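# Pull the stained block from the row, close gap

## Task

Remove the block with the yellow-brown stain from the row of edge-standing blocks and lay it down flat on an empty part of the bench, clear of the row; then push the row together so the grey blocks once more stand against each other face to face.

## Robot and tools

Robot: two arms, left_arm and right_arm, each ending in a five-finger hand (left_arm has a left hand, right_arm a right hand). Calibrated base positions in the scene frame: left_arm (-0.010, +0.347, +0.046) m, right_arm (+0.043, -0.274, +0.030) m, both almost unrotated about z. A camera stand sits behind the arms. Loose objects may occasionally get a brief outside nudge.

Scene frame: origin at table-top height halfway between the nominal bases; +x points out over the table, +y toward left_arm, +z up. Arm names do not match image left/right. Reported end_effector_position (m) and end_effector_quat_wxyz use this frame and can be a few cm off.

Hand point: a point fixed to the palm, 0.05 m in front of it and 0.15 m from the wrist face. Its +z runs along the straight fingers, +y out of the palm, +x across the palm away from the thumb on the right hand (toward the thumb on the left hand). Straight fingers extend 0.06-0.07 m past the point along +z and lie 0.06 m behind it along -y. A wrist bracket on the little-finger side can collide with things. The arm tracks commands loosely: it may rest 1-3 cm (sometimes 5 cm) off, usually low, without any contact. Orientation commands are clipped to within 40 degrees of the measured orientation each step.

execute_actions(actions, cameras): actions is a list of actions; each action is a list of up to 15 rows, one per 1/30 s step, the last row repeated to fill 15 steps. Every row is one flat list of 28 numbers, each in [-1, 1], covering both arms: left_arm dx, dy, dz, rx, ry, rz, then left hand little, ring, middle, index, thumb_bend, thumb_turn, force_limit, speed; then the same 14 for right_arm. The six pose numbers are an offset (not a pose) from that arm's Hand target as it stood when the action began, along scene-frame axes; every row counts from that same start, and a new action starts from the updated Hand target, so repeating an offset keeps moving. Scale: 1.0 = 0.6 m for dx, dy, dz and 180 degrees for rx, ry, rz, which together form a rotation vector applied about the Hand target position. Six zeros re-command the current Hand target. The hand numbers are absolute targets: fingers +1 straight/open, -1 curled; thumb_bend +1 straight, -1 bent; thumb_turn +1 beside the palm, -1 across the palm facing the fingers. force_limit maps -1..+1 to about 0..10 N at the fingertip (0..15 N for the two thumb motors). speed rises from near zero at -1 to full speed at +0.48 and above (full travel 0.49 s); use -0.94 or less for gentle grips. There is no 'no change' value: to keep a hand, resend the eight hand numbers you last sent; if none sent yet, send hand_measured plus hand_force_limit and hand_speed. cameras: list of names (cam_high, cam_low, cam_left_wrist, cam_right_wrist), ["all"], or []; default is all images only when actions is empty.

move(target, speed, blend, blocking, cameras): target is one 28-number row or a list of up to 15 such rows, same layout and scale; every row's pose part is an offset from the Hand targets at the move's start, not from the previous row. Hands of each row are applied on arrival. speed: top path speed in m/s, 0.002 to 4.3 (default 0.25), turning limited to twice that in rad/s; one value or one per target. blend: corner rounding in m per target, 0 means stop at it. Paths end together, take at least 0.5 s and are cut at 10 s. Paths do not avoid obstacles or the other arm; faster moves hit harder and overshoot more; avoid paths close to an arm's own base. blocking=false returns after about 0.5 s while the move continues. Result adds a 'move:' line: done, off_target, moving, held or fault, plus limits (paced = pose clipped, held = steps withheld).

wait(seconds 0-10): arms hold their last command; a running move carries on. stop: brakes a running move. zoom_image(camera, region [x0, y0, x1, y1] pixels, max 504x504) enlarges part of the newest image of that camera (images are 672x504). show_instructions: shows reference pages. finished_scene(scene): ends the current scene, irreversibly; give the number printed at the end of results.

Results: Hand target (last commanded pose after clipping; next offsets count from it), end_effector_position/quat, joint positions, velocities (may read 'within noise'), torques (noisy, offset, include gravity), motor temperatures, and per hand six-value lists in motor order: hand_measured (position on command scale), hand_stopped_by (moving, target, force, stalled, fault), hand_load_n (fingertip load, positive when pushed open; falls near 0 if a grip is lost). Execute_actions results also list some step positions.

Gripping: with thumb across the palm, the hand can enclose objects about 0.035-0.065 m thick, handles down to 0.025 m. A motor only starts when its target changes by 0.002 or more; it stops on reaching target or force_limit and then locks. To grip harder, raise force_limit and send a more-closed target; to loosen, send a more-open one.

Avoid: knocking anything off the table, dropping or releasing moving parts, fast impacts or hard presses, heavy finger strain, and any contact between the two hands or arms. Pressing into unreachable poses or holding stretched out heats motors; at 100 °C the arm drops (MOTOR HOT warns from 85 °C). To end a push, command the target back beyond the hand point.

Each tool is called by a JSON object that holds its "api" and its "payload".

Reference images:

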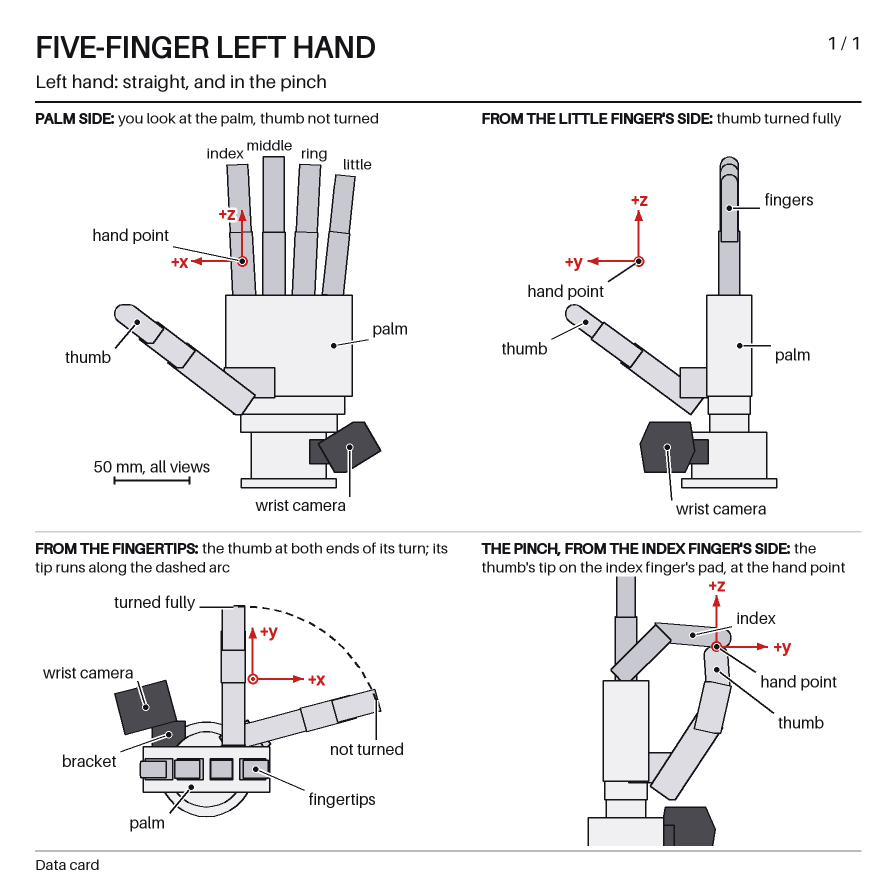

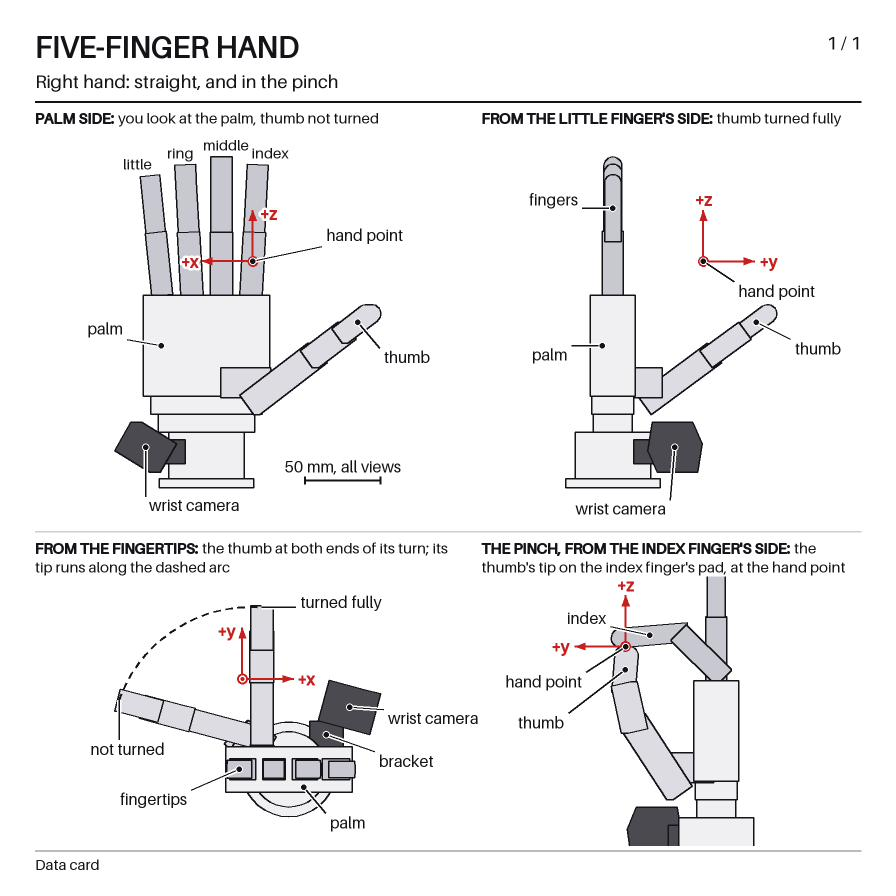

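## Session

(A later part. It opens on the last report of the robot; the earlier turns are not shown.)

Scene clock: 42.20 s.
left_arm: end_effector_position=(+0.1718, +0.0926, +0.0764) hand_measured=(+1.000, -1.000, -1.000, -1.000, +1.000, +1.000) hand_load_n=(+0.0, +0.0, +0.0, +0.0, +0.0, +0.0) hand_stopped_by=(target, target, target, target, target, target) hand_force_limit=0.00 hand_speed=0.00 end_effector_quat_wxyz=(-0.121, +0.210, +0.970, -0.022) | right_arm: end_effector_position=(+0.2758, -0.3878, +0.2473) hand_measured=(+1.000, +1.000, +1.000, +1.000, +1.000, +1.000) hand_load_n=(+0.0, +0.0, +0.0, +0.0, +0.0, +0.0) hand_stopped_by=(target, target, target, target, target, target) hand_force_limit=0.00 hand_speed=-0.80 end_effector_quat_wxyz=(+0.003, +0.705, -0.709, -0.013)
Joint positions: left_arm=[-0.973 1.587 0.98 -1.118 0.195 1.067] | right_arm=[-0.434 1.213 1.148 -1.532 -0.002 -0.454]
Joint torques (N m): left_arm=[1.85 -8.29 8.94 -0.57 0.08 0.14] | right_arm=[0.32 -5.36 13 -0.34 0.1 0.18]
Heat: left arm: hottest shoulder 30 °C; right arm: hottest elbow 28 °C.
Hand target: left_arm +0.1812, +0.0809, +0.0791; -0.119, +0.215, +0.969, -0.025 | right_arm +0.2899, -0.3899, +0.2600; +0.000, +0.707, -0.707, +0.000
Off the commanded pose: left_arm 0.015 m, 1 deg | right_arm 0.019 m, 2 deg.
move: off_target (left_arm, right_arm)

{"api": "move", "payload": {"target": [-0.0185,0.028,0,0,0,0,1,-1,-1,-1,1,1,0,0,0,0,0,0,0,0,1,1,1,1,1,1,0,-0.8], "speed": 0.06, "cameras": ["cam_high","cam_right_wrist"]}}

{"api": "zoom_image", "payload": {"camera": "cam_high", "region": [150, 245, 199, 282]}}

{"api": "zoom_image", "payload": {"camera": "cam_right_wrist", "region": [305, 325, 375, 378]}}

Scene clock: 44.10 s.
left_arm: end_effector_position=(+0.1684, +0.0973, +0.0738) hand_measured=(+1.000, -1.000, -1.000, -1.000, +1.000, +1.000) hand_load_n=(+0.0, +0.0, +0.0, +0.0, +0.0, +0.0) hand_stopped_by=(target, target, target, target, target, target) hand_force_limit=0.00 hand_speed=0.00 end_effector_quat_wxyz=(-0.126, +0.210, +0.969, -0.018) | right_arm: end_effector_position=(+0.2758, -0.3878, +0.2473) hand_measured=(+1.000, +1.000, +1.000, +1.000, +1.000, +1.000) hand_load_n=(+0.0, +0.0, +0.0, +0.0, +0.0, +0.0) hand_stopped_by=(target, target, target, target, target, target) hand_force_limit=0.00 hand_speed=-0.80 end_effector_quat_wxyz=(+0.003, +0.705, -0.709, -0.013)
Joint positions: left_arm=[-0.973 1.587 0.968 -1.118 0.195 1.067] | right_arm=[-0.434 1.213 1.148 -1.532 -0.002 -0.454]
Joint torques (N m): left_arm=[2.26 -11.22 5.42 -0.24 0.05 0.15] | right_arm=[0.62 -6.07 13.11 -0.32 0.1 0.17]
Heat: left arm: hottest shoulder 30 °C; right arm: hottest elbow 28 °C.
Hand target: left_arm +0.1701, +0.0977, +0.0791; -0.119, +0.215, +0.969, -0.025 | right_arm +0.2899, -0.3899, +0.2600; +0.000, +0.707, -0.707, +0.000
Off the commanded pose: left_arm 0.006 m, 1 deg | right_arm 0.019 m, 2 deg.
move: off_target (right_arm)
Images, in order (width x height): cam_high 672x504, cam_right_wrist 672x504.

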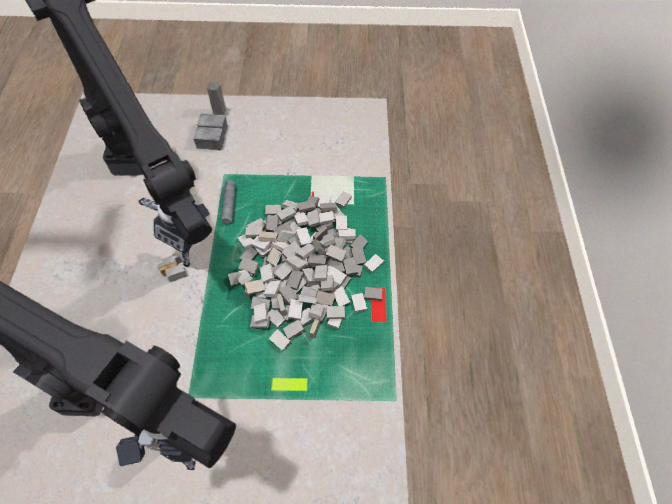

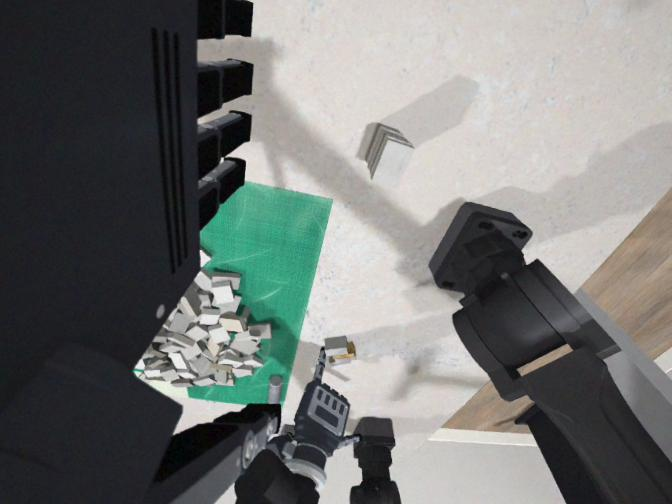

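Scaled by 10.286 from the camera's 672x504 image, which has a finer 960x720 frame.

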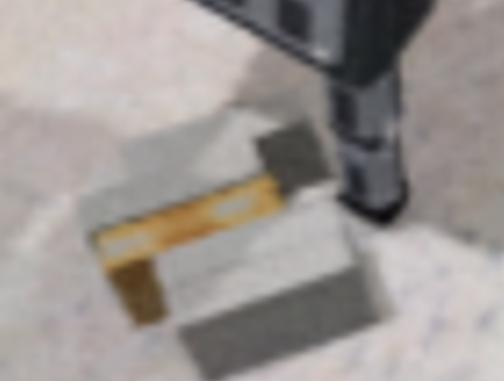

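Scaled by 7.200 from the camera's 672x504 image, which has a finer 960x720 frame.

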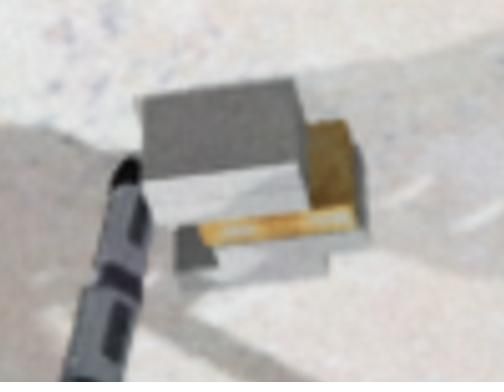

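{"api": "move", "payload": {"target": [[0.0188,0.0123,0,0,0,0,1,-1,-1,-1,1,1,0,0,0,0,0,0,0,0,1,1,1,1,1,1,0,-0.8],[0.0392,-0.0253,0.002,0,0,0,1,-1,-1,-1,1,1,0,0,0,0,0,0,0,0,1,1,1,1,1,1,0,-0.8]], "speed": 0.06, "cameras": ["cam_high"]}}

{"api": "zoom_image", "payload": {"camera": "cam_high", "region": [150, 245, 199, 282]}}

Scene clock: 47.97 s.
left_arm: end_effector_position=(+0.1851, +0.0947, +0.0777) hand_measured=(+1.000, -1.000, -1.000, -1.000, +1.000, +1.000) hand_load_n=(+0.0, +0.0, +0.0, +0.0, +0.0, +0.0) hand_stopped_by=(target, target, target, target, target, target) hand_force_limit=0.00 hand_speed=0.00 end_effector_quat_wxyz=(-0.121, +0.211, +0.970, -0.022) | right_arm: end_effector_position=(+0.2758, -0.3878, +0.2473) hand_measured=(+1.000, +1.000, +1.000, +1.000, +1.000, +1.000) hand_load_n=(+0.0, +0.0, +0.0, +0.0, +0.0, +0.0) hand_stopped_by=(target, target, target, target, target, target) hand_force_limit=0.00 hand_speed=-0.80 end_effector_quat_wxyz=(+0.003, +0.705, -0.709, -0.013)
Joint positions: left_arm=[-0.943 1.6 1.001 -1.131 0.19 1.098] | right_arm=[-0.434 1.213 1.148 -1.532 -0.002 -0.454]
Joint torques (N m): left_arm=[1.73 -8.41 8.76 -0.42 0.12 0.11] | right_arm=[0.44 -5.83 13 -0.28 0.1 0.14]
Heat: left arm: hottest shoulder 30 °C; right arm: hottest elbow 28 °C.
Hand target: left_arm +0.1935, +0.0825, +0.0803; -0.119, +0.215, +0.969, -0.024 | right_arm +0.2899, -0.3899, +0.2600; +0.000, +0.707, -0.707, +0.000
Off the commanded pose: left_arm 0.015 m, 1 deg | right_arm 0.019 m, 2 deg.
move: off_target (left_arm, right_arm)
Images, in order (width x height): cam_high 672x504.

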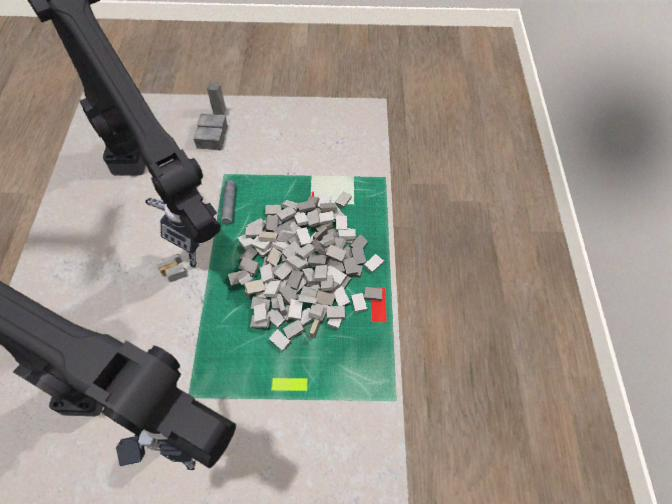

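Scaled by 10.286 from the camera's 672x504 image, which has a finer 960x720 frame.

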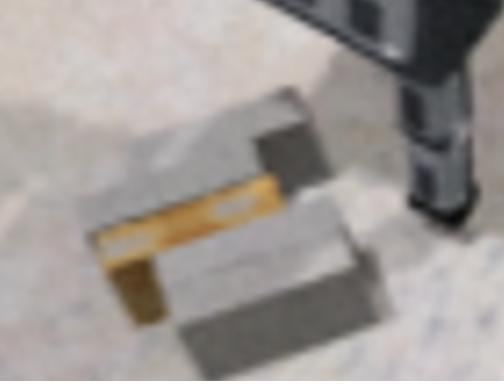

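{"api": "move", "payload": {"target": [-0.0193,0.0292,-0.001,0,0,0,1,-1,-1,-1,1,1,0,0,0,0,0,0,0,0,1,1,1,1,1,1,0,-0.8], "speed": 0.06}}

Scene clock: 49.97 s.
left_arm: end_effector_position=(+0.1805, +0.1008, +0.0744) hand_measured=(+1.000, -1.000, -1.000, -1.000, +1.000, +1.000) hand_load_n=(+0.0, +0.0, +0.0, +0.0, +0.0, +0.0) hand_stopped_by=(target, target, target, target, target, target) hand_force_limit=0.00 hand_speed=0.00 end_effector_quat_wxyz=(-0.127, +0.210, +0.969, -0.017) | right_arm: end_effector_position=(+0.2758, -0.3878, +0.2473) hand_measured=(+1.000, +1.000, +1.000, +1.000, +1.000, +1.000) hand_load_n=(+0.0, -0.5, +0.0, +0.0, +0.0, +0.0) hand_stopped_by=(target, target, target, target, target, target) hand_force_limit=0.00 hand_speed=-0.80 end_effector_quat_wxyz=(+0.003, +0.705, -0.709, -0.013)
Joint positions: left_arm=[-0.943 1.6 0.985 -1.131 0.19 1.098] | right_arm=[-0.434 1.213 1.148 -1.532 -0.002 -0.454]
Joint torques (N m): left_arm=[1.38 -11.4 5.5 -0.09 0.08 0.16] | right_arm=[0.67 -5.71 12.85 -0.16 0.07 0.16]
Heat: left arm: hottest shoulder 30 °C; right arm: hottest elbow 28 °C.
Hand target: left_arm +0.1821, +0.0999, +0.0797; -0.118, +0.215, +0.969, -0.025 | right_arm +0.2899, -0.3899, +0.2600; +0.000, +0.707, -0.707, +0.000
Off the commanded pose: left_arm 0.006 m, 1 deg | right_arm 0.019 m, 2 deg.
move: off_target (right_arm)

{"api": "move", "payload": {"target": [-0.0375,-0.029,0.001,0,0,0,1,-1,-1,-1,1,1,0,0,0,0,0,0,0,0,1,1,1,1,1,1,0,-0.8], "speed": 0.06, "cameras": ["cam_high"]}}

{"api": "zoom_image", "payload": {"camera": "cam_high", "region": [150, 245, 199, 282]}}

Scene clock: 51.73 s.
left_arm: end_effector_position=(+0.1615, +0.0872, +0.0752) hand_measured=(+1.000, -1.000, -1.000, -1.000, +1.000, +1.000) hand_load_n=(-0.5, +0.0, +0.0, +0.0, -0.5, +0.0) hand_stopped_by=(target, target, target, target, target, target) hand_force_limit=0.00 hand_speed=0.00 end_effector_quat_wxyz=(-0.128, +0.215, +0.968, -0.015) | right_arm: end_effector_position=(+0.2758, -0.3878, +0.2473) hand_measured=(+1.000, +1.000, +1.000, +1.000, +1.000, +1.000) hand_load_n=(+0.0, +0.0, +0.0, +0.0, +0.0, -0.5) hand_stopped_by=(target, target, target, target, target, target) hand_force_limit=0.00 hand_speed=-0.80 end_effector_quat_wxyz=(+0.003, +0.705, -0.709, -0.013)
Joint positions: left_arm=[-1.005 1.598 0.985 -1.125 0.197 1.047] | right_arm=[-0.434 1.213 1.148 -1.532 -0.002 -0.454]
Joint torques (N m): left_arm=[1.32 -11.46 5.57 0.2 0.26 -0.02] | right_arm=[0.67 -5.48 13.19 -0.31 0.08 0.18]
Heat: left arm: hottest shoulder 30 °C; right arm: hottest elbow 28 °C.
Hand target: left_arm +0.1595, +0.0825, +0.0803; -0.119, +0.215, +0.969, -0.025 | right_arm +0.2899, -0.3899, +0.2600; +0.000, +0.707, -0.707, +0.000
Off the commanded pose: left_arm 0.007 m, 2 deg | right_arm 0.019 m, 2 deg.
move: off_target (right_arm)
Images, in order (width x height): cam_high 672x504.

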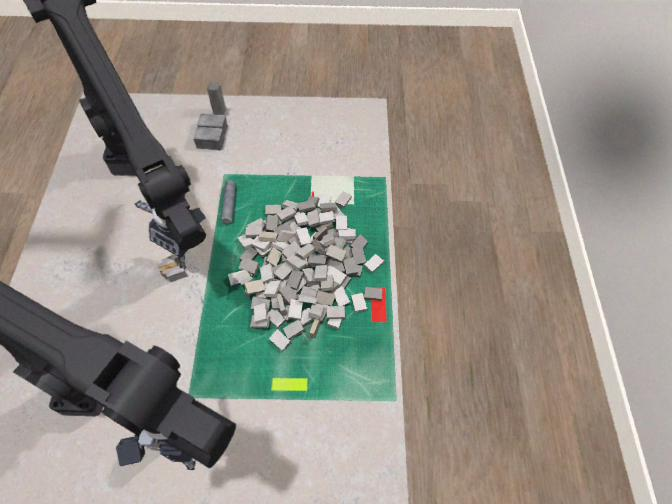

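Scaled by 10.286 from the camera's 672x504 image, which has a finer 960x720 frame.

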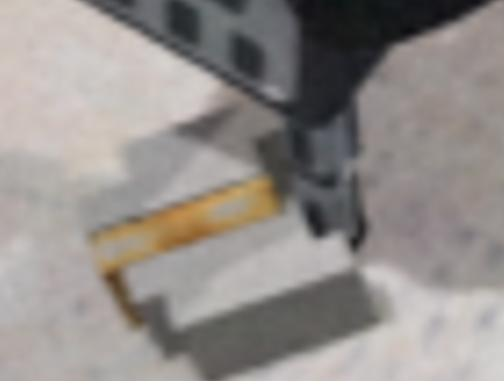

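{"api": "move", "payload": {"target": [-0.035,0,0,0,0,0,1,-1,-1,-1,1,1,0,0,0,0,0,0,0,0,1,1,1,1,1,1,0,-0.8], "speed": 0.05, "cameras": ["cam_high","cam_right_wrist"]}}

{"api": "zoom_image", "payload": {"camera": "cam_high", "region": [140, 245, 189, 282]}}

{"api": "zoom_image", "payload": {"camera": "cam_right_wrist", "region": [310, 325, 380, 378]}}

Scene clock: 54.07 s.
left_arm: end_effector_position=(+0.1422, +0.0856, +0.0751) hand_measured=(+1.000, -1.000, -1.000, -1.000, +1.000, +1.000) hand_load_n=(-0.5, +0.5, +0.0, +0.0, +0.0, -0.5) hand_stopped_by=(target, target, target, target, target, target) hand_force_limit=0.00 hand_speed=0.00 end_effector_quat_wxyz=(-0.125, +0.215, +0.969, -0.016) | right_arm: end_effector_position=(+0.2758, -0.3878, +0.2473) hand_measured=(+1.000, +1.000, +1.000, +1.000, +1.000, +1.000) hand_load_n=(+0.0, +0.0, +0.0, +0.0, +0.0, +0.0) hand_stopped_by=(target, target, target, target, target, target) hand_force_limit=0.00 hand_speed=-0.80 end_effector_quat_wxyz=(+0.003, +0.705, -0.709, -0.013)
Joint positions: left_arm=[-1.049 1.572 0.954 -1.107 0.202 1.001] | right_arm=[-0.434 1.213 1.148 -1.532 -0.002 -0.454]
Joint torques (N m): left_arm=[1.49 -11.75 5.3 0.06 0.34 -0.04] | right_arm=[0.5 -5.01 13.12 -0.23 0.11 0.17]
Heat: left arm: hottest shoulder 30 °C; right arm: hottest elbow 28 °C.
Hand target: left_arm +0.1384, +0.0826, +0.0802; -0.119, +0.215, +0.969, -0.024 | right_arm +0.2899, -0.3899, +0.2600; +0.000, +0.707, -0.707, +0.000
Off the commanded pose: left_arm 0.007 m, 1 deg | right_arm 0.019 m, 2 deg.
move: off_target (right_arm)
Images, in order (width x height): cam_high 672x504, cam_right_wrist 672x504.

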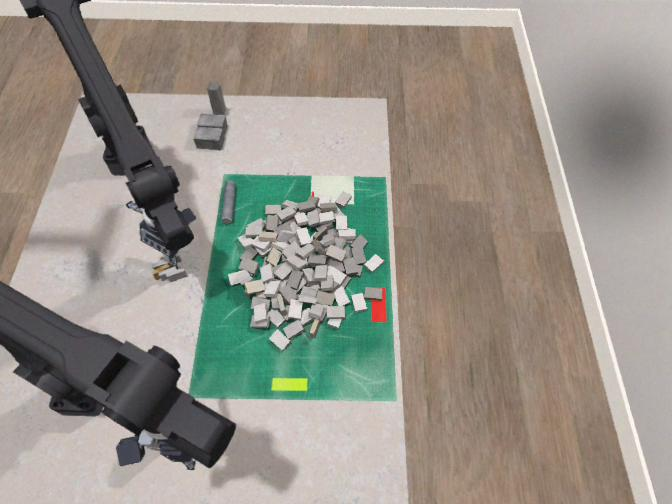

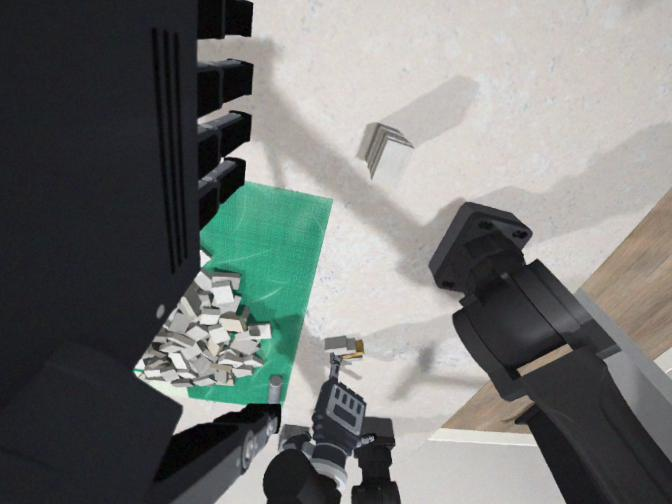

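Scaled by 10.286 from the camera's 672x504 image, which has a finer 960x720 frame.

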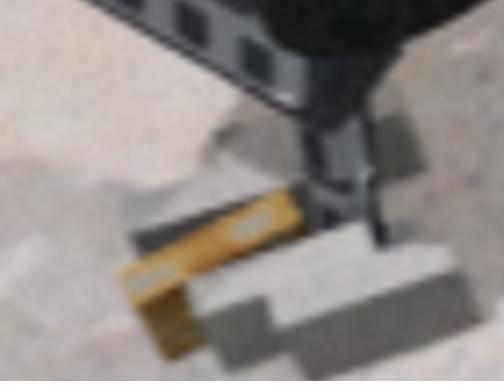

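Scaled by 7.200 from the camera's 672x504 image, which has a finer 960x720 frame.

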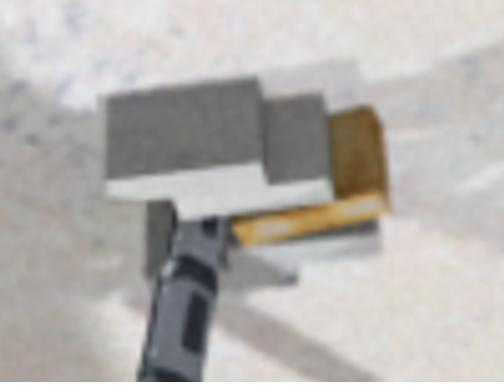

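{"api": "move", "payload": {"target": [-0.0415,-0.0075,0,0,0,0,1,-1,-1,-1,1,1,0,0,0,0,0,0,0,0,1,1,1,1,1,1,0,-0.8], "speed": 0.05, "cameras": ["cam_high","cam_right_wrist"]}}

{"api": "zoom_image", "payload": {"camera": "cam_high", "region": [130, 245, 190, 290]}}

{"api": "zoom_image", "payload": {"camera": "cam_right_wrist", "region": [310, 325, 390, 385]}}

Scene clock: 56.07 s.
left_arm: end_effector_position=(+0.1168, +0.0814, +0.0756) hand_measured=(+1.000, -1.000, -1.000, -1.000, +1.000, +1.000) hand_load_n=(-0.5, +0.0, +0.0, +0.0, +0.0, +0.0) hand_stopped_by=(target, target, target, target, target, target) hand_force_limit=0.00 hand_speed=0.00 end_effector_quat_wxyz=(-0.125, +0.215, +0.968, -0.015) | right_arm: end_effector_position=(+0.2758, -0.3878, +0.2473) hand_measured=(+1.000, +1.000, +1.000, +1.000, +1.000, +1.000) hand_load_n=(+0.0, +0.0, +0.0, +0.0, -0.5, +0.0) hand_stopped_by=(target, target, target, target, target, target) hand_force_limit=0.00 hand_speed=-0.80 end_effector_quat_wxyz=(+0.003, +0.705, -0.709, -0.013)
Joint positions: left_arm=[-1.112 1.548 0.928 -1.092 0.21 0.938] | right_arm=[-0.434 1.213 1.148 -1.532 -0.002 -0.454]
Joint torques (N m): left_arm=[1.14 -11.52 5.27 0.16 0.26 -0.05] | right_arm=[0.5 -5.71 12.86 -0.28 0.08 0.17]
Heat: left arm: hottest shoulder 30 °C; right arm: hottest elbow 28 °C.
Hand target: left_arm +0.1135, +0.0782, +0.0803; -0.119, +0.215, +0.969, -0.024 | right_arm +0.2899, -0.3899, +0.2600; +0.000, +0.707, -0.707, +0.000
Off the commanded pose: left_arm 0.007 m, 1 deg | right_arm 0.019 m, 2 deg.
move: off_target (right_arm)
Images, in order (width x height): cam_high 672x504, cam_right_wrist 672x504.

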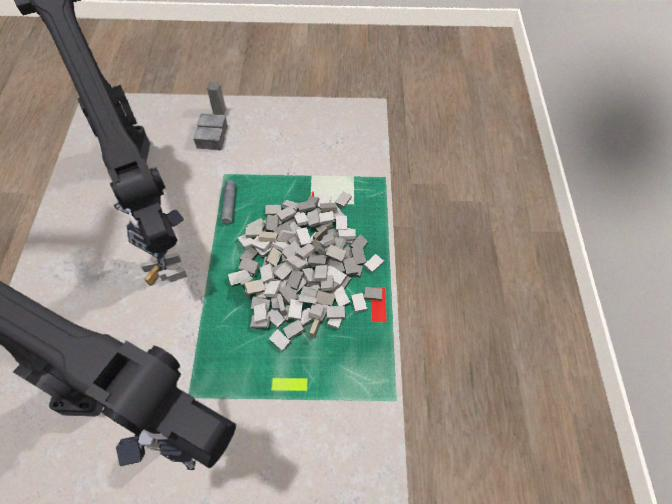

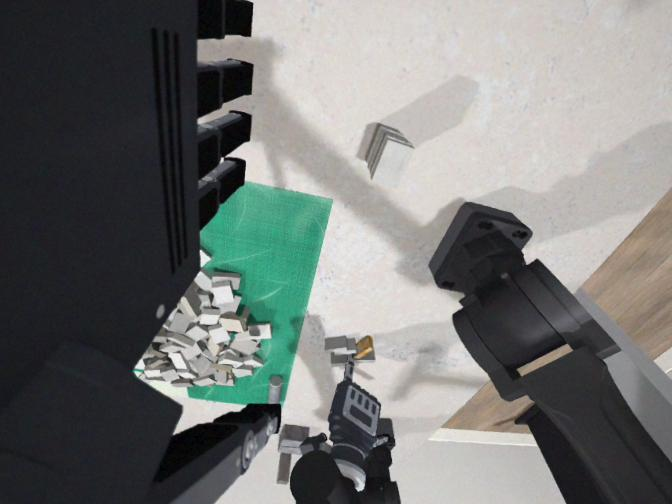

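Scaled by 8.400 from the camera's 672x504 image, which has a finer 960x720 frame.

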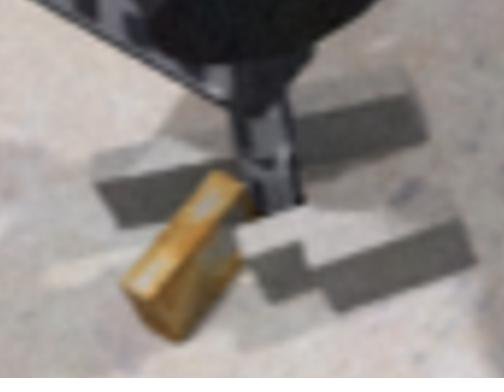

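Scaled by 6.300 from the camera's 672x504 image, which has a finer 960x720 frame.

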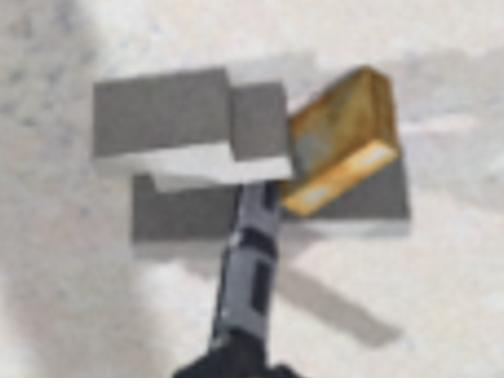

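{"api": "move", "payload": {"target": [[0.0205,0.0098,0,0,0,0,1,-1,-1,-1,1,1,0,0,0,0,0,0,0,0,1,1,1,1,1,1,0,-0.8],[0.0343,-0.0192,0,0,0,0,1,-1,-1,-1,1,1,0,0,0,0,0,0,0,0,1,1,1,1,1,1,0,-0.8]], "speed": 0.05, "cameras": ["cam_high"]}}

{"api": "zoom_image", "payload": {"camera": "cam_high", "region": [130, 245, 190, 290]}}

Scene clock: 60.87 s.
left_arm: end_effector_position=(+0.1247, +0.0795, +0.0775) hand_measured=(+1.000, -1.000, -1.000, -1.000, +1.000, +1.000) hand_load_n=(+0.0, +0.0, +0.0, +0.0, +0.0, +0.0) hand_stopped_by=(target, target, target, target, target, target) hand_force_limit=0.00 hand_speed=0.00 end_effector_quat_wxyz=(-0.122, +0.211, +0.970, -0.020) | right_arm: end_effector_position=(+0.2758, -0.3878, +0.2473) hand_measured=(+1.000, +1.000, +1.000, +1.000, +1.000, +1.000) hand_load_n=(+0.0, +0.0, +0.0, +0.0, +0.0, +0.0) hand_stopped_by=(target, target, target, target, target, target) hand_force_limit=0.00 hand_speed=-0.80 end_effector_quat_wxyz=(+0.003, +0.705, -0.709, -0.013)
Joint positions: left_arm=[-1.094 1.549 0.939 -1.092 0.21 0.947] | right_arm=[-0.434 1.213 1.148 -1.532 -0.002 -0.454]
Joint torques (N m): left_arm=[1.9 -7.41 8.98 -0.54 0.09 0.16] | right_arm=[0.38 -5.3 12.85 -0.28 0.07 0.19]
Motor temperatures (°C): left_arm=[26 30 29 24 28 25] | right_arm=[26 26 29 25 26 24]
Heat: left arm: hottest shoulder 30 °C; right arm: hottest elbow 29 °C.
Hand target: left_arm +0.1340, +0.0667, +0.0803; -0.119, +0.215, +0.969, -0.024 | right_arm +0.2899, -0.3899, +0.2600; +0.000, +0.707, -0.707, +0.000
Off the commanded pose: left_arm 0.016 m, 1 deg | right_arm 0.019 m, 2 deg.
move: off_target (left_arm, right_arm)
Images, in order (width x height): cam_high 672x504.

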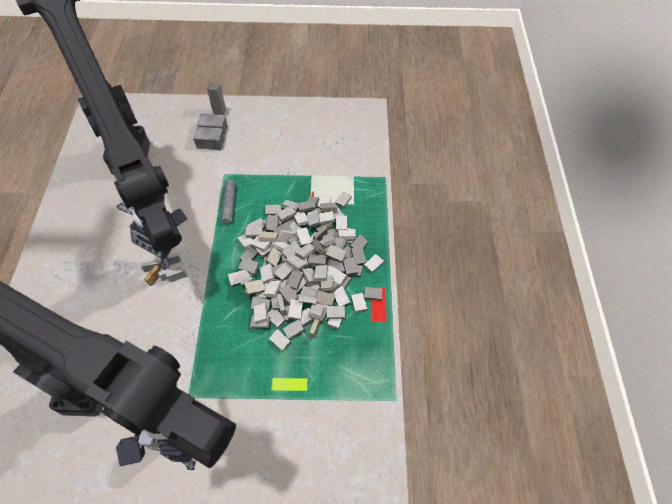

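Scaled by 8.400 from the camera's 672x504 image, which has a finer 960x720 frame.

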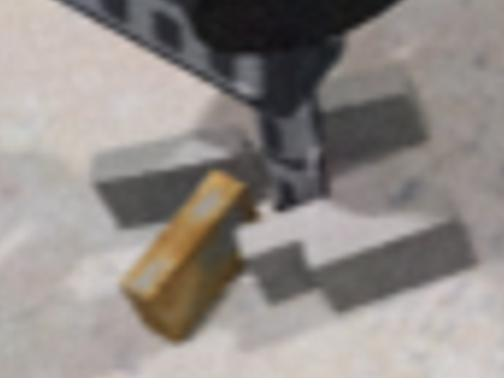

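{"api": "move", "payload": {"target": [-0.0432,-0.0218,-0.002,0,0,0,1,-1,-1,-1,1,1,0,0,0,0,0,0,0,0,1,1,1,1,1,1,0,-0.8], "speed": 0.06, "cameras": ["cam_high","cam_right_wrist"]}}

{"api": "zoom_image", "payload": {"camera": "cam_high", "region": [120, 245, 190, 297]}}

{"api": "zoom_image", "payload": {"camera": "cam_right_wrist", "region": [310, 325, 390, 385]}}

Scene clock: 63.77 s.
left_arm: end_effector_position=(+0.1043, +0.0705, +0.0777) hand_measured=(+1.000, -1.000, -1.000, -1.000, +1.000, +1.000) hand_load_n=(+0.0, +0.0, +0.0, +0.0, +0.0, +0.0) hand_stopped_by=(target, target, target, target, target, target) hand_force_limit=0.00 hand_speed=0.00 end_effector_quat_wxyz=(-0.125, +0.216, +0.968, -0.016) | right_arm: end_effector_position=(+0.2758, -0.3878, +0.2473) hand_measured=(+1.000, +1.000, +1.000, +1.000, +1.000, +1.000) hand_load_n=(+0.0, -0.5, +0.0, +0.0, +0.0, +0.0) hand_stopped_by=(target, target, target, target, target, target) hand_force_limit=0.00 hand_speed=-0.80 end_effector_quat_wxyz=(+0.003, +0.705, -0.709, -0.013)
Joint positions: left_arm=[-1.154 1.551 0.939 -1.089 0.216 0.897] | right_arm=[-0.434 1.213 1.148 -1.532 -0.002 -0.454]
Joint torques (N m): left_arm=[1.79 -7.18 8.47 0.08 0.21 -0.01] | right_arm=[0.5 -5.42 13 -0.32 0.07 0.18]
Heat: left arm: hottest shoulder 30 °C; right arm: hottest elbow 29 °C.
Hand target: left_arm +0.1082, +0.0536, +0.0790; -0.119, +0.214, +0.969, -0.024 | right_arm +0.2899, -0.3899, +0.2600; +0.000, +0.707, -0.707, +0.000
Off the commanded pose: left_arm 0.017 m, 1 deg | right_arm 0.019 m, 2 deg.
move: off_target (left_arm, right_arm)
Images, in order (width x height): cam_high 672x504, cam_right_wrist 672x504.

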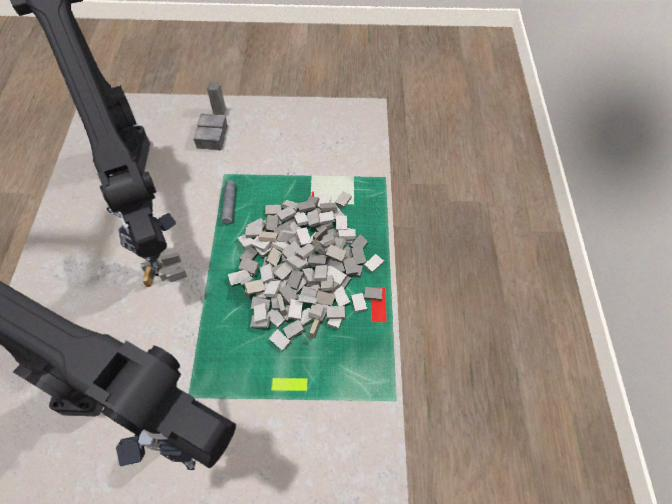

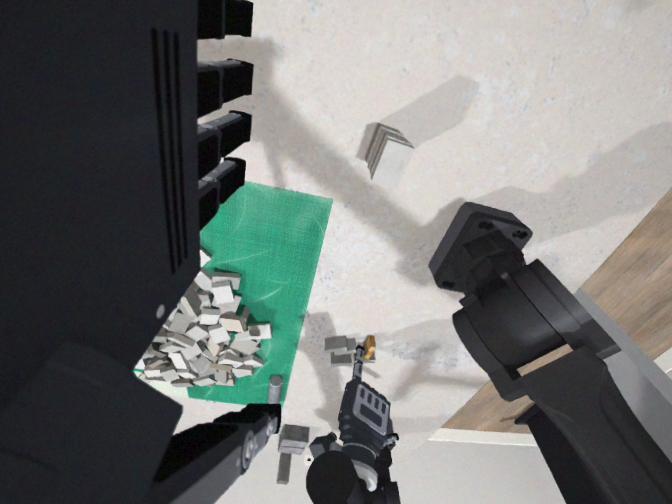

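Scaled by 7.200 from the camera's 672x504 image, which has a finer 960x720 frame.

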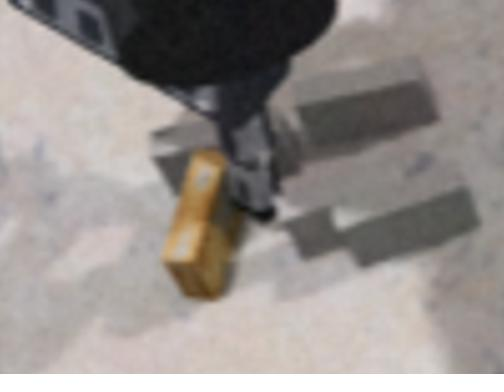

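Scaled by 6.300 from the camera's 672x504 image, which has a finer 960x720 frame.

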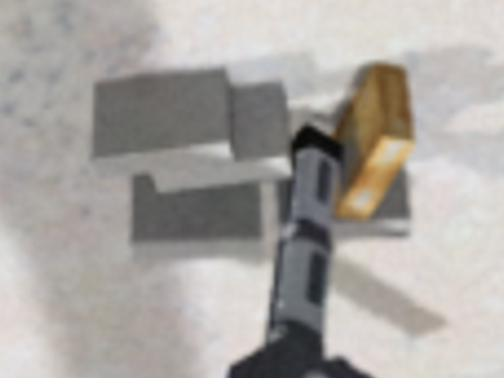

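{"api": "move", "payload": {"target": [[0.0018,-0.0218,-0.002,0,0,0,1,-1,-1,-1,1,1,0,0,0,0,0,0,0,0,1,1,1,1,1,1,0,-0.8],[-0.083,-0.0568,-0.002,0,0,0,1,-1,-1,-1,1,1,0,0,0,0,0,0,0,0,1,1,1,1,1,1,0,-0.8]], "speed": 0.06, "cameras": ["cam_high","cam_right_wrist"]}}

{"api": "zoom_image", "payload": {"camera": "cam_high", "region": [100, 245, 190, 312]}}

{"api": "zoom_image", "payload": {"camera": "cam_right_wrist", "region": [310, 305, 410, 380]}}

Scene clock: 75.43 s.
left_arm: end_effector_position=(+0.0563, +0.0395, +0.0756) hand_measured=(+1.000, -1.000, -1.000, -1.000, +1.000, +1.000) hand_load_n=(+0.0, +0.0, +0.0, +0.5, -0.5, +0.0) hand_stopped_by=(target, target, target, target, target, target) hand_force_limit=0.00 hand_speed=0.00 end_effector_quat_wxyz=(-0.124, +0.216, +0.968, -0.014) | right_arm: end_effector_position=(+0.2758, -0.3878, +0.2473) hand_measured=(+1.000, +1.000, +1.000, +1.000, +1.000, +1.000) hand_load_n=(+0.0, +0.0, +0.0, +0.0, +0.0, +0.0) hand_stopped_by=(target, target, target, target, target, target) hand_force_limit=0.00 hand_speed=-0.80 end_effector_quat_wxyz=(+0.003, +0.705, -0.709, -0.013)
Joint positions: left_arm=[-1.299 1.578 0.965 -1.059 0.23 0.749] | right_arm=[-0.434 1.213 1.148 -1.532 -0.002 -0.454]
Joint torques (N m): left_arm=[2.02 -8.29 8.9 0.05 0.2 -0.04] | right_arm=[0.67 -5.3 13.05 -0.38 0.1 0.2]
Heat: left arm: hottest shoulder 30 °C; right arm: hottest elbow 29 °C.
Hand target: left_arm +0.0584, +0.0195, +0.0778; -0.119, +0.215, +0.969, -0.024 | right_arm +0.2899, -0.3899, +0.2600; +0.000, +0.707, -0.707, +0.000
Off the commanded pose: left_arm 0.020 m, 1 deg | right_arm 0.019 m, 2 deg.
move: off_target (left_arm, right_arm)
Images, in order (width x height): cam_high 672x504, cam_right_wrist 672x504.

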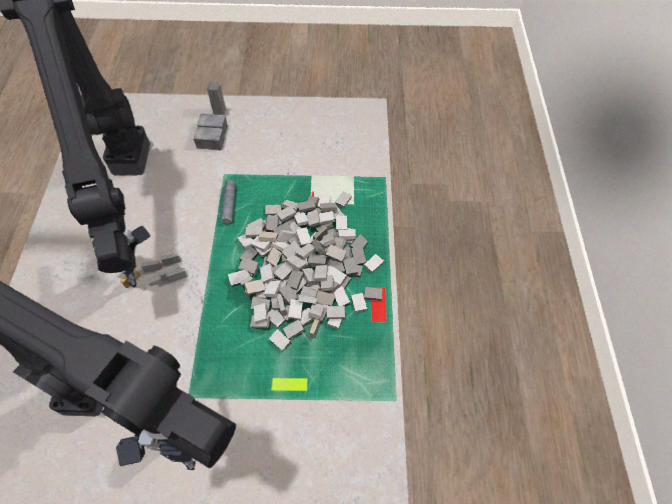

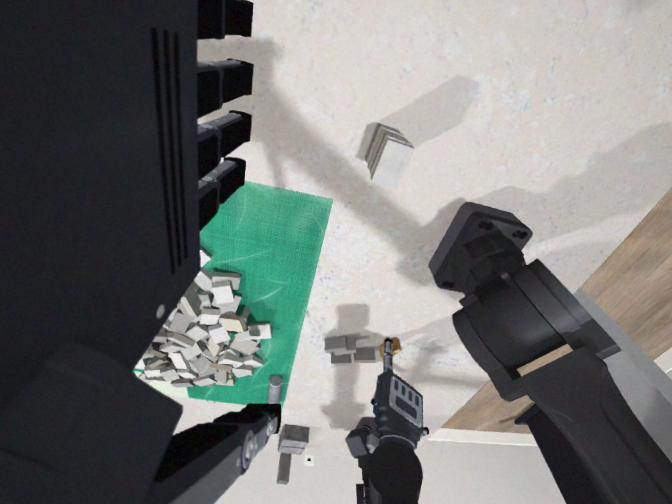

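Scaled by 5.600 from the camera's 672x504 image, which has a finer 960x720 frame.

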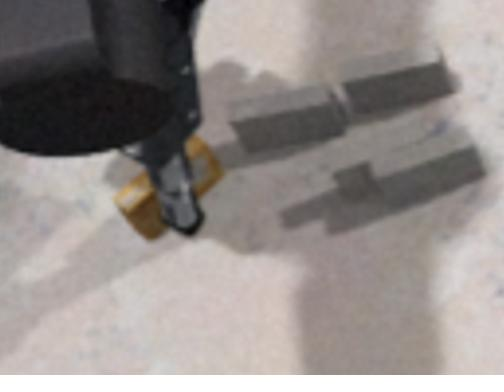

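Scaled by 5.040 from the camera's 672x504 image, which has a finer 960x720 frame.

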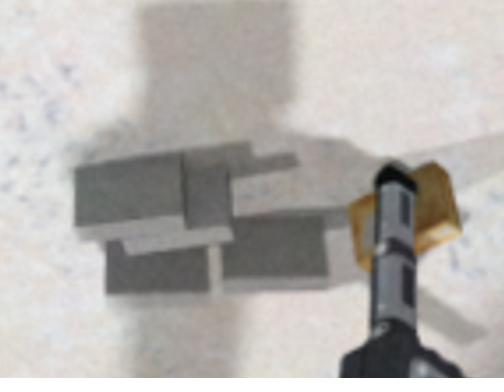

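{"api": "move", "payload": {"target": [[0,0,0.037,0,0,0,1,-1,-1,-1,1,1,0,0,0,0,0,0,0,0,1,1,1,1,1,1,0,-0.8]], "speed": 0.06, "cameras": ["cam_high"]}}

{"api": "zoom_image", "payload": {"camera": "cam_high", "region": [100, 250, 170, 302]}}

Scene clock: 77.80 s.
left_arm: end_effector_position=(+0.0566, +0.0383, +0.0858) hand_measured=(+1.000, -1.000, -1.000, -1.000, +1.000, +1.000) hand_load_n=(+0.0, +0.0, +0.0, +0.0, +0.0, +0.0) hand_stopped_by=(target, target, target, target, target, target) hand_force_limit=0.00 hand_speed=0.00 end_effector_quat_wxyz=(-0.129, +0.214, +0.968, -0.006) | right_arm: end_effector_position=(+0.2758, -0.3878, +0.2473) hand_measured=(+1.000, +1.000, +1.000, +1.000, +1.000, +1.000) hand_load_n=(+0.0, +0.0, +0.0, +0.0, +0.0, +0.0) hand_stopped_by=(target, target, target, target, target, target) hand_force_limit=0.00 hand_speed=-0.80 end_effector_quat_wxyz=(+0.003, +0.705, -0.709, -0.013)
Joint positions: left_arm=[-1.299 1.578 0.992 -1.104 0.23 0.748] | right_arm=[-0.434 1.213 1.148 -1.532 -0.002 -0.454]
Joint torques (N m): left_arm=[1.61 -10.64 9.09 -0.43 0.21 -0.01] | right_arm=[0.56 -5.89 13.03 -0.34 0.1 0.18]
Heat: left arm: hottest shoulder 30 °C; right arm: hottest elbow 29 °C.
Hand target: left_arm +0.0584, +0.0194, +0.1000; -0.119, +0.214, +0.969, -0.025 | right_arm +0.2899, -0.3899, +0.2600; +0.000, +0.707, -0.707, +0.000
Off the commanded pose: left_arm 0.024 m, 2 deg | right_arm 0.019 m, 2 deg.
move: off_target (left_arm, right_arm)
Images, in order (width x height): cam_high 672x504.

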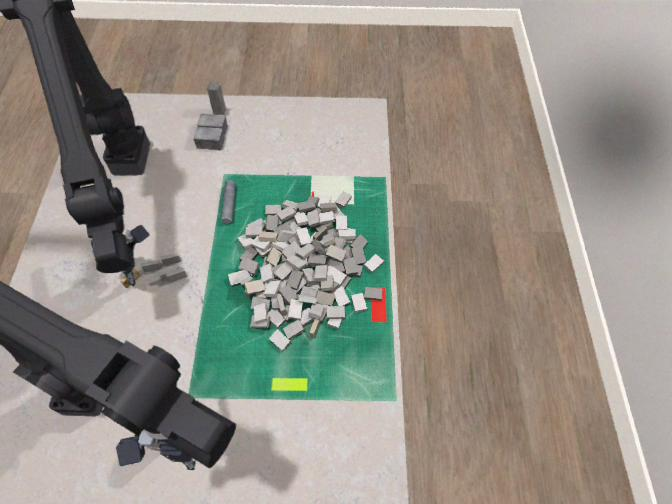

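Scaled by 7.200 from the camera's 672x504 image, which has a finer 960x720 frame.

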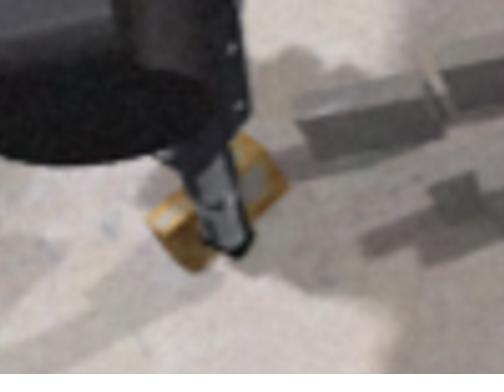

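{"api": "move", "payload": {"target": [[0,0,0.012,0,0,0,1,-1,-1,-1,1,1,0,0,0,0,0,0,0,0,1,1,1,1,1,1,0,-0.8],[-0.028,0.058,0.012,0,0,0,1,-1,-1,-1,1,1,0,0,0,0,0,0,0,0,1,1,1,1,1,1,0,-0.8]], "speed": 0.05, "cameras": ["cam_high","cam_right_wrist"]}}

{"api": "zoom_image", "payload": {"camera": "cam_high", "region": [100, 250, 170, 302]}}

{"api": "zoom_image", "payload": {"camera": "cam_right_wrist", "region": [330, 315, 430, 390]}}

Scene clock: 80.23 s.
left_arm: end_effector_position=(+0.0452, +0.0558, +0.1033) hand_measured=(+1.000, -1.000, -1.000, -1.000, +1.000, +1.000) hand_load_n=(+0.0, +0.0, +0.0, +0.0, +0.0, +0.0) hand_stopped_by=(target, target, target, target, target, target) hand_force_limit=0.00 hand_speed=0.00 end_effector_quat_wxyz=(-0.123, +0.215, +0.969, -0.016) | right_arm: end_effector_position=(+0.2758, -0.3878, +0.2473) hand_measured=(+1.000, +1.000, +1.000, +1.000, +1.000, +1.000) hand_load_n=(+0.0, +0.0, +0.0, +0.0, +0.0, +0.0) hand_stopped_by=(target, target, target, target, target, target) hand_force_limit=0.00 hand_speed=-0.80 end_effector_quat_wxyz=(+0.003, +0.705, -0.709, -0.013)
Joint positions: left_arm=[-1.314 1.485 0.945 -1.123 0.231 0.732] | right_arm=[-0.434 1.213 1.148 -1.532 -0.002 -0.454]
Joint torques (N m): left_arm=[1.9 -10.4 5.67 0.14 0.22 -0.01] | right_arm=[0.79 -5.01 13.04 -0.36 0.11 0.18]
Heat: left arm: hottest shoulder 30 °C; right arm: hottest elbow 29 °C.
Hand target: left_arm +0.0416, +0.0543, +0.1073; -0.119, +0.214, +0.969, -0.025 | right_arm +0.2899, -0.3899, +0.2600; +0.000, +0.707, -0.707, +0.000
Off the commanded pose: left_arm 0.006 m, 1 deg | right_arm 0.019 m, 2 deg.
move: off_target (right_arm)
Images, in order (width x height): cam_high 672x504, cam_right_wrist 672x504.

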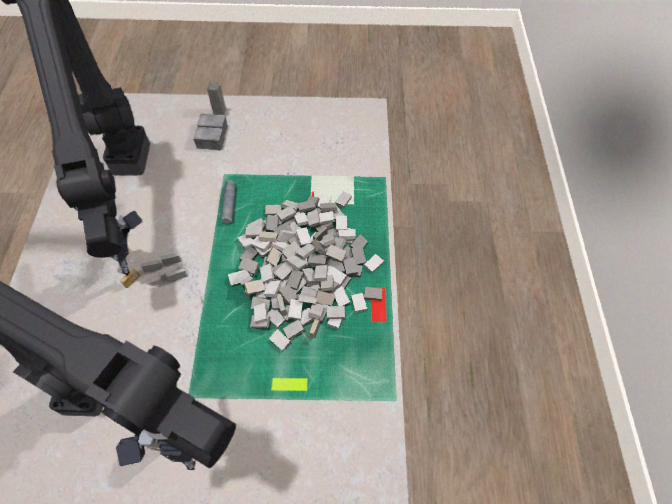

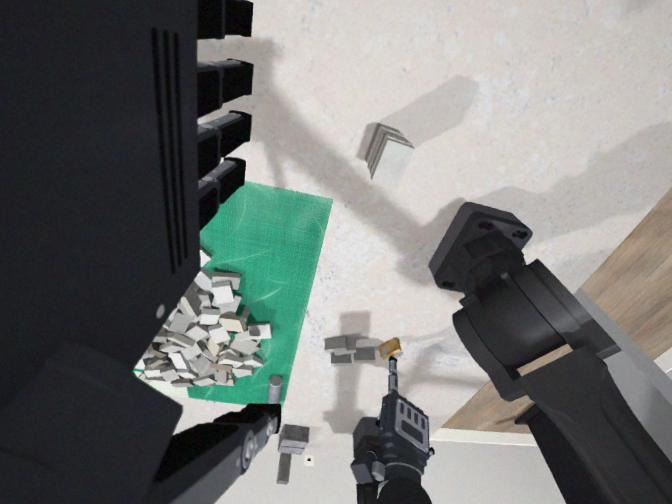

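Scaled by 7.200 from the camera's 672x504 image, which has a finer 960x720 frame.

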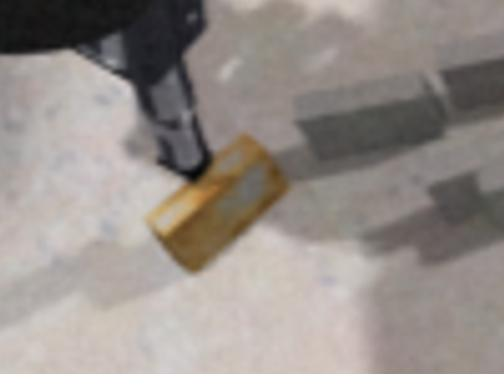

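Scaled by 5.040 from the camera's 672x504 image, which has a finer 960x720 frame.

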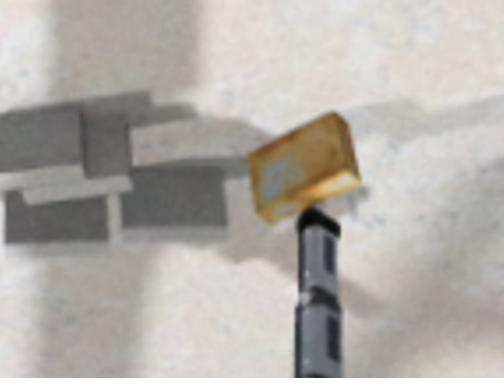

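{"api": "move", "payload": {"target": [[-0.004,0.018,0,0,0,0,1,-1,-1,-1,1,1,0,0,0,0,0,0,0,0,1,1,1,1,1,1,0,-0.8],[-0.004,0.018,-0.045,0,0,0,1,-1,-1,-1,1,1,0,0,0,0,0,0,0,0,1,1,1,1,1,1,0,-0.8]], "speed": 0.08, "cameras": ["cam_high"]}}

{"api": "zoom_image", "payload": {"camera": "cam_high", "region": [100, 250, 170, 302]}}

Scene clock: 83.07 s.
left_arm: end_effector_position=(+0.0427, +0.0643, +0.0878) hand_measured=(+1.000, -1.000, -1.000, -1.000, +1.000, +1.000) hand_load_n=(+0.0, +0.0, +0.0, +0.0, +0.0, +0.0) hand_stopped_by=(target, target, target, target, target, target) hand_force_limit=0.00 hand_speed=0.00 end_effector_quat_wxyz=(-0.114, +0.218, +0.969, -0.032) | right_arm: end_effector_position=(+0.2758, -0.3878, +0.2473) hand_measured=(+1.000, +1.000, +1.000, +1.000, +1.000, +1.000) hand_load_n=(+0.0, +0.0, +0.0, +0.0, +0.0, +0.0) hand_stopped_by=(target, target, target, target, target, target) hand_force_limit=0.00 hand_speed=-0.80 end_effector_quat_wxyz=(+0.003, +0.705, -0.709, -0.013)
Joint positions: left_arm=[-1.314 1.458 0.877 -1.045 0.231 0.732] | right_arm=[-0.434 1.213 1.148 -1.532 -0.002 -0.454]
Joint torques (N m): left_arm=[1.26 -6.3 5.76 0.29 0.21 -0.04] | right_arm=[0.5 -5.54 13.08 -0.23 0.11 0.17]
Heat: left arm: hottest shoulder 30 °C; right arm: hottest elbow 29 °C.
Hand target: left_arm +0.0393, +0.0651, +0.0803; -0.119, +0.215, +0.969, -0.024 | right_arm +0.2899, -0.3899, +0.2600; +0.000, +0.707, -0.707, +0.000
Off the commanded pose: left_arm 0.008 m, 1 deg | right_arm 0.019 m, 2 deg.
move: off_target (right_arm)
Images, in order (width x height): cam_high 672x504.

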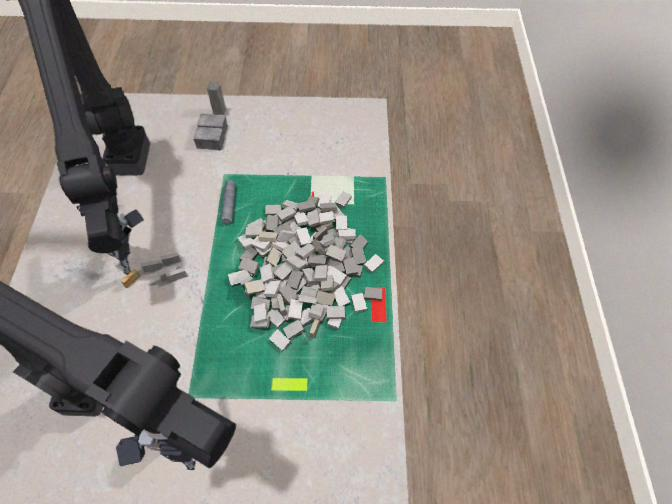

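Scaled by 7.200 from the camera's 672x504 image, which has a finer 960x720 frame.

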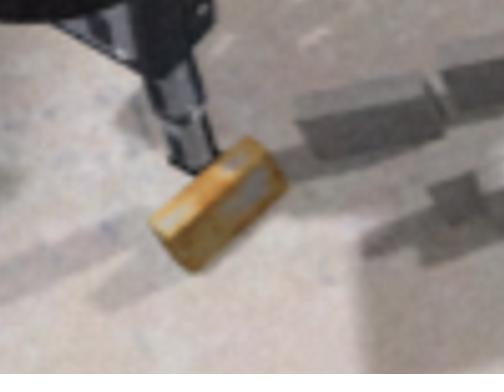

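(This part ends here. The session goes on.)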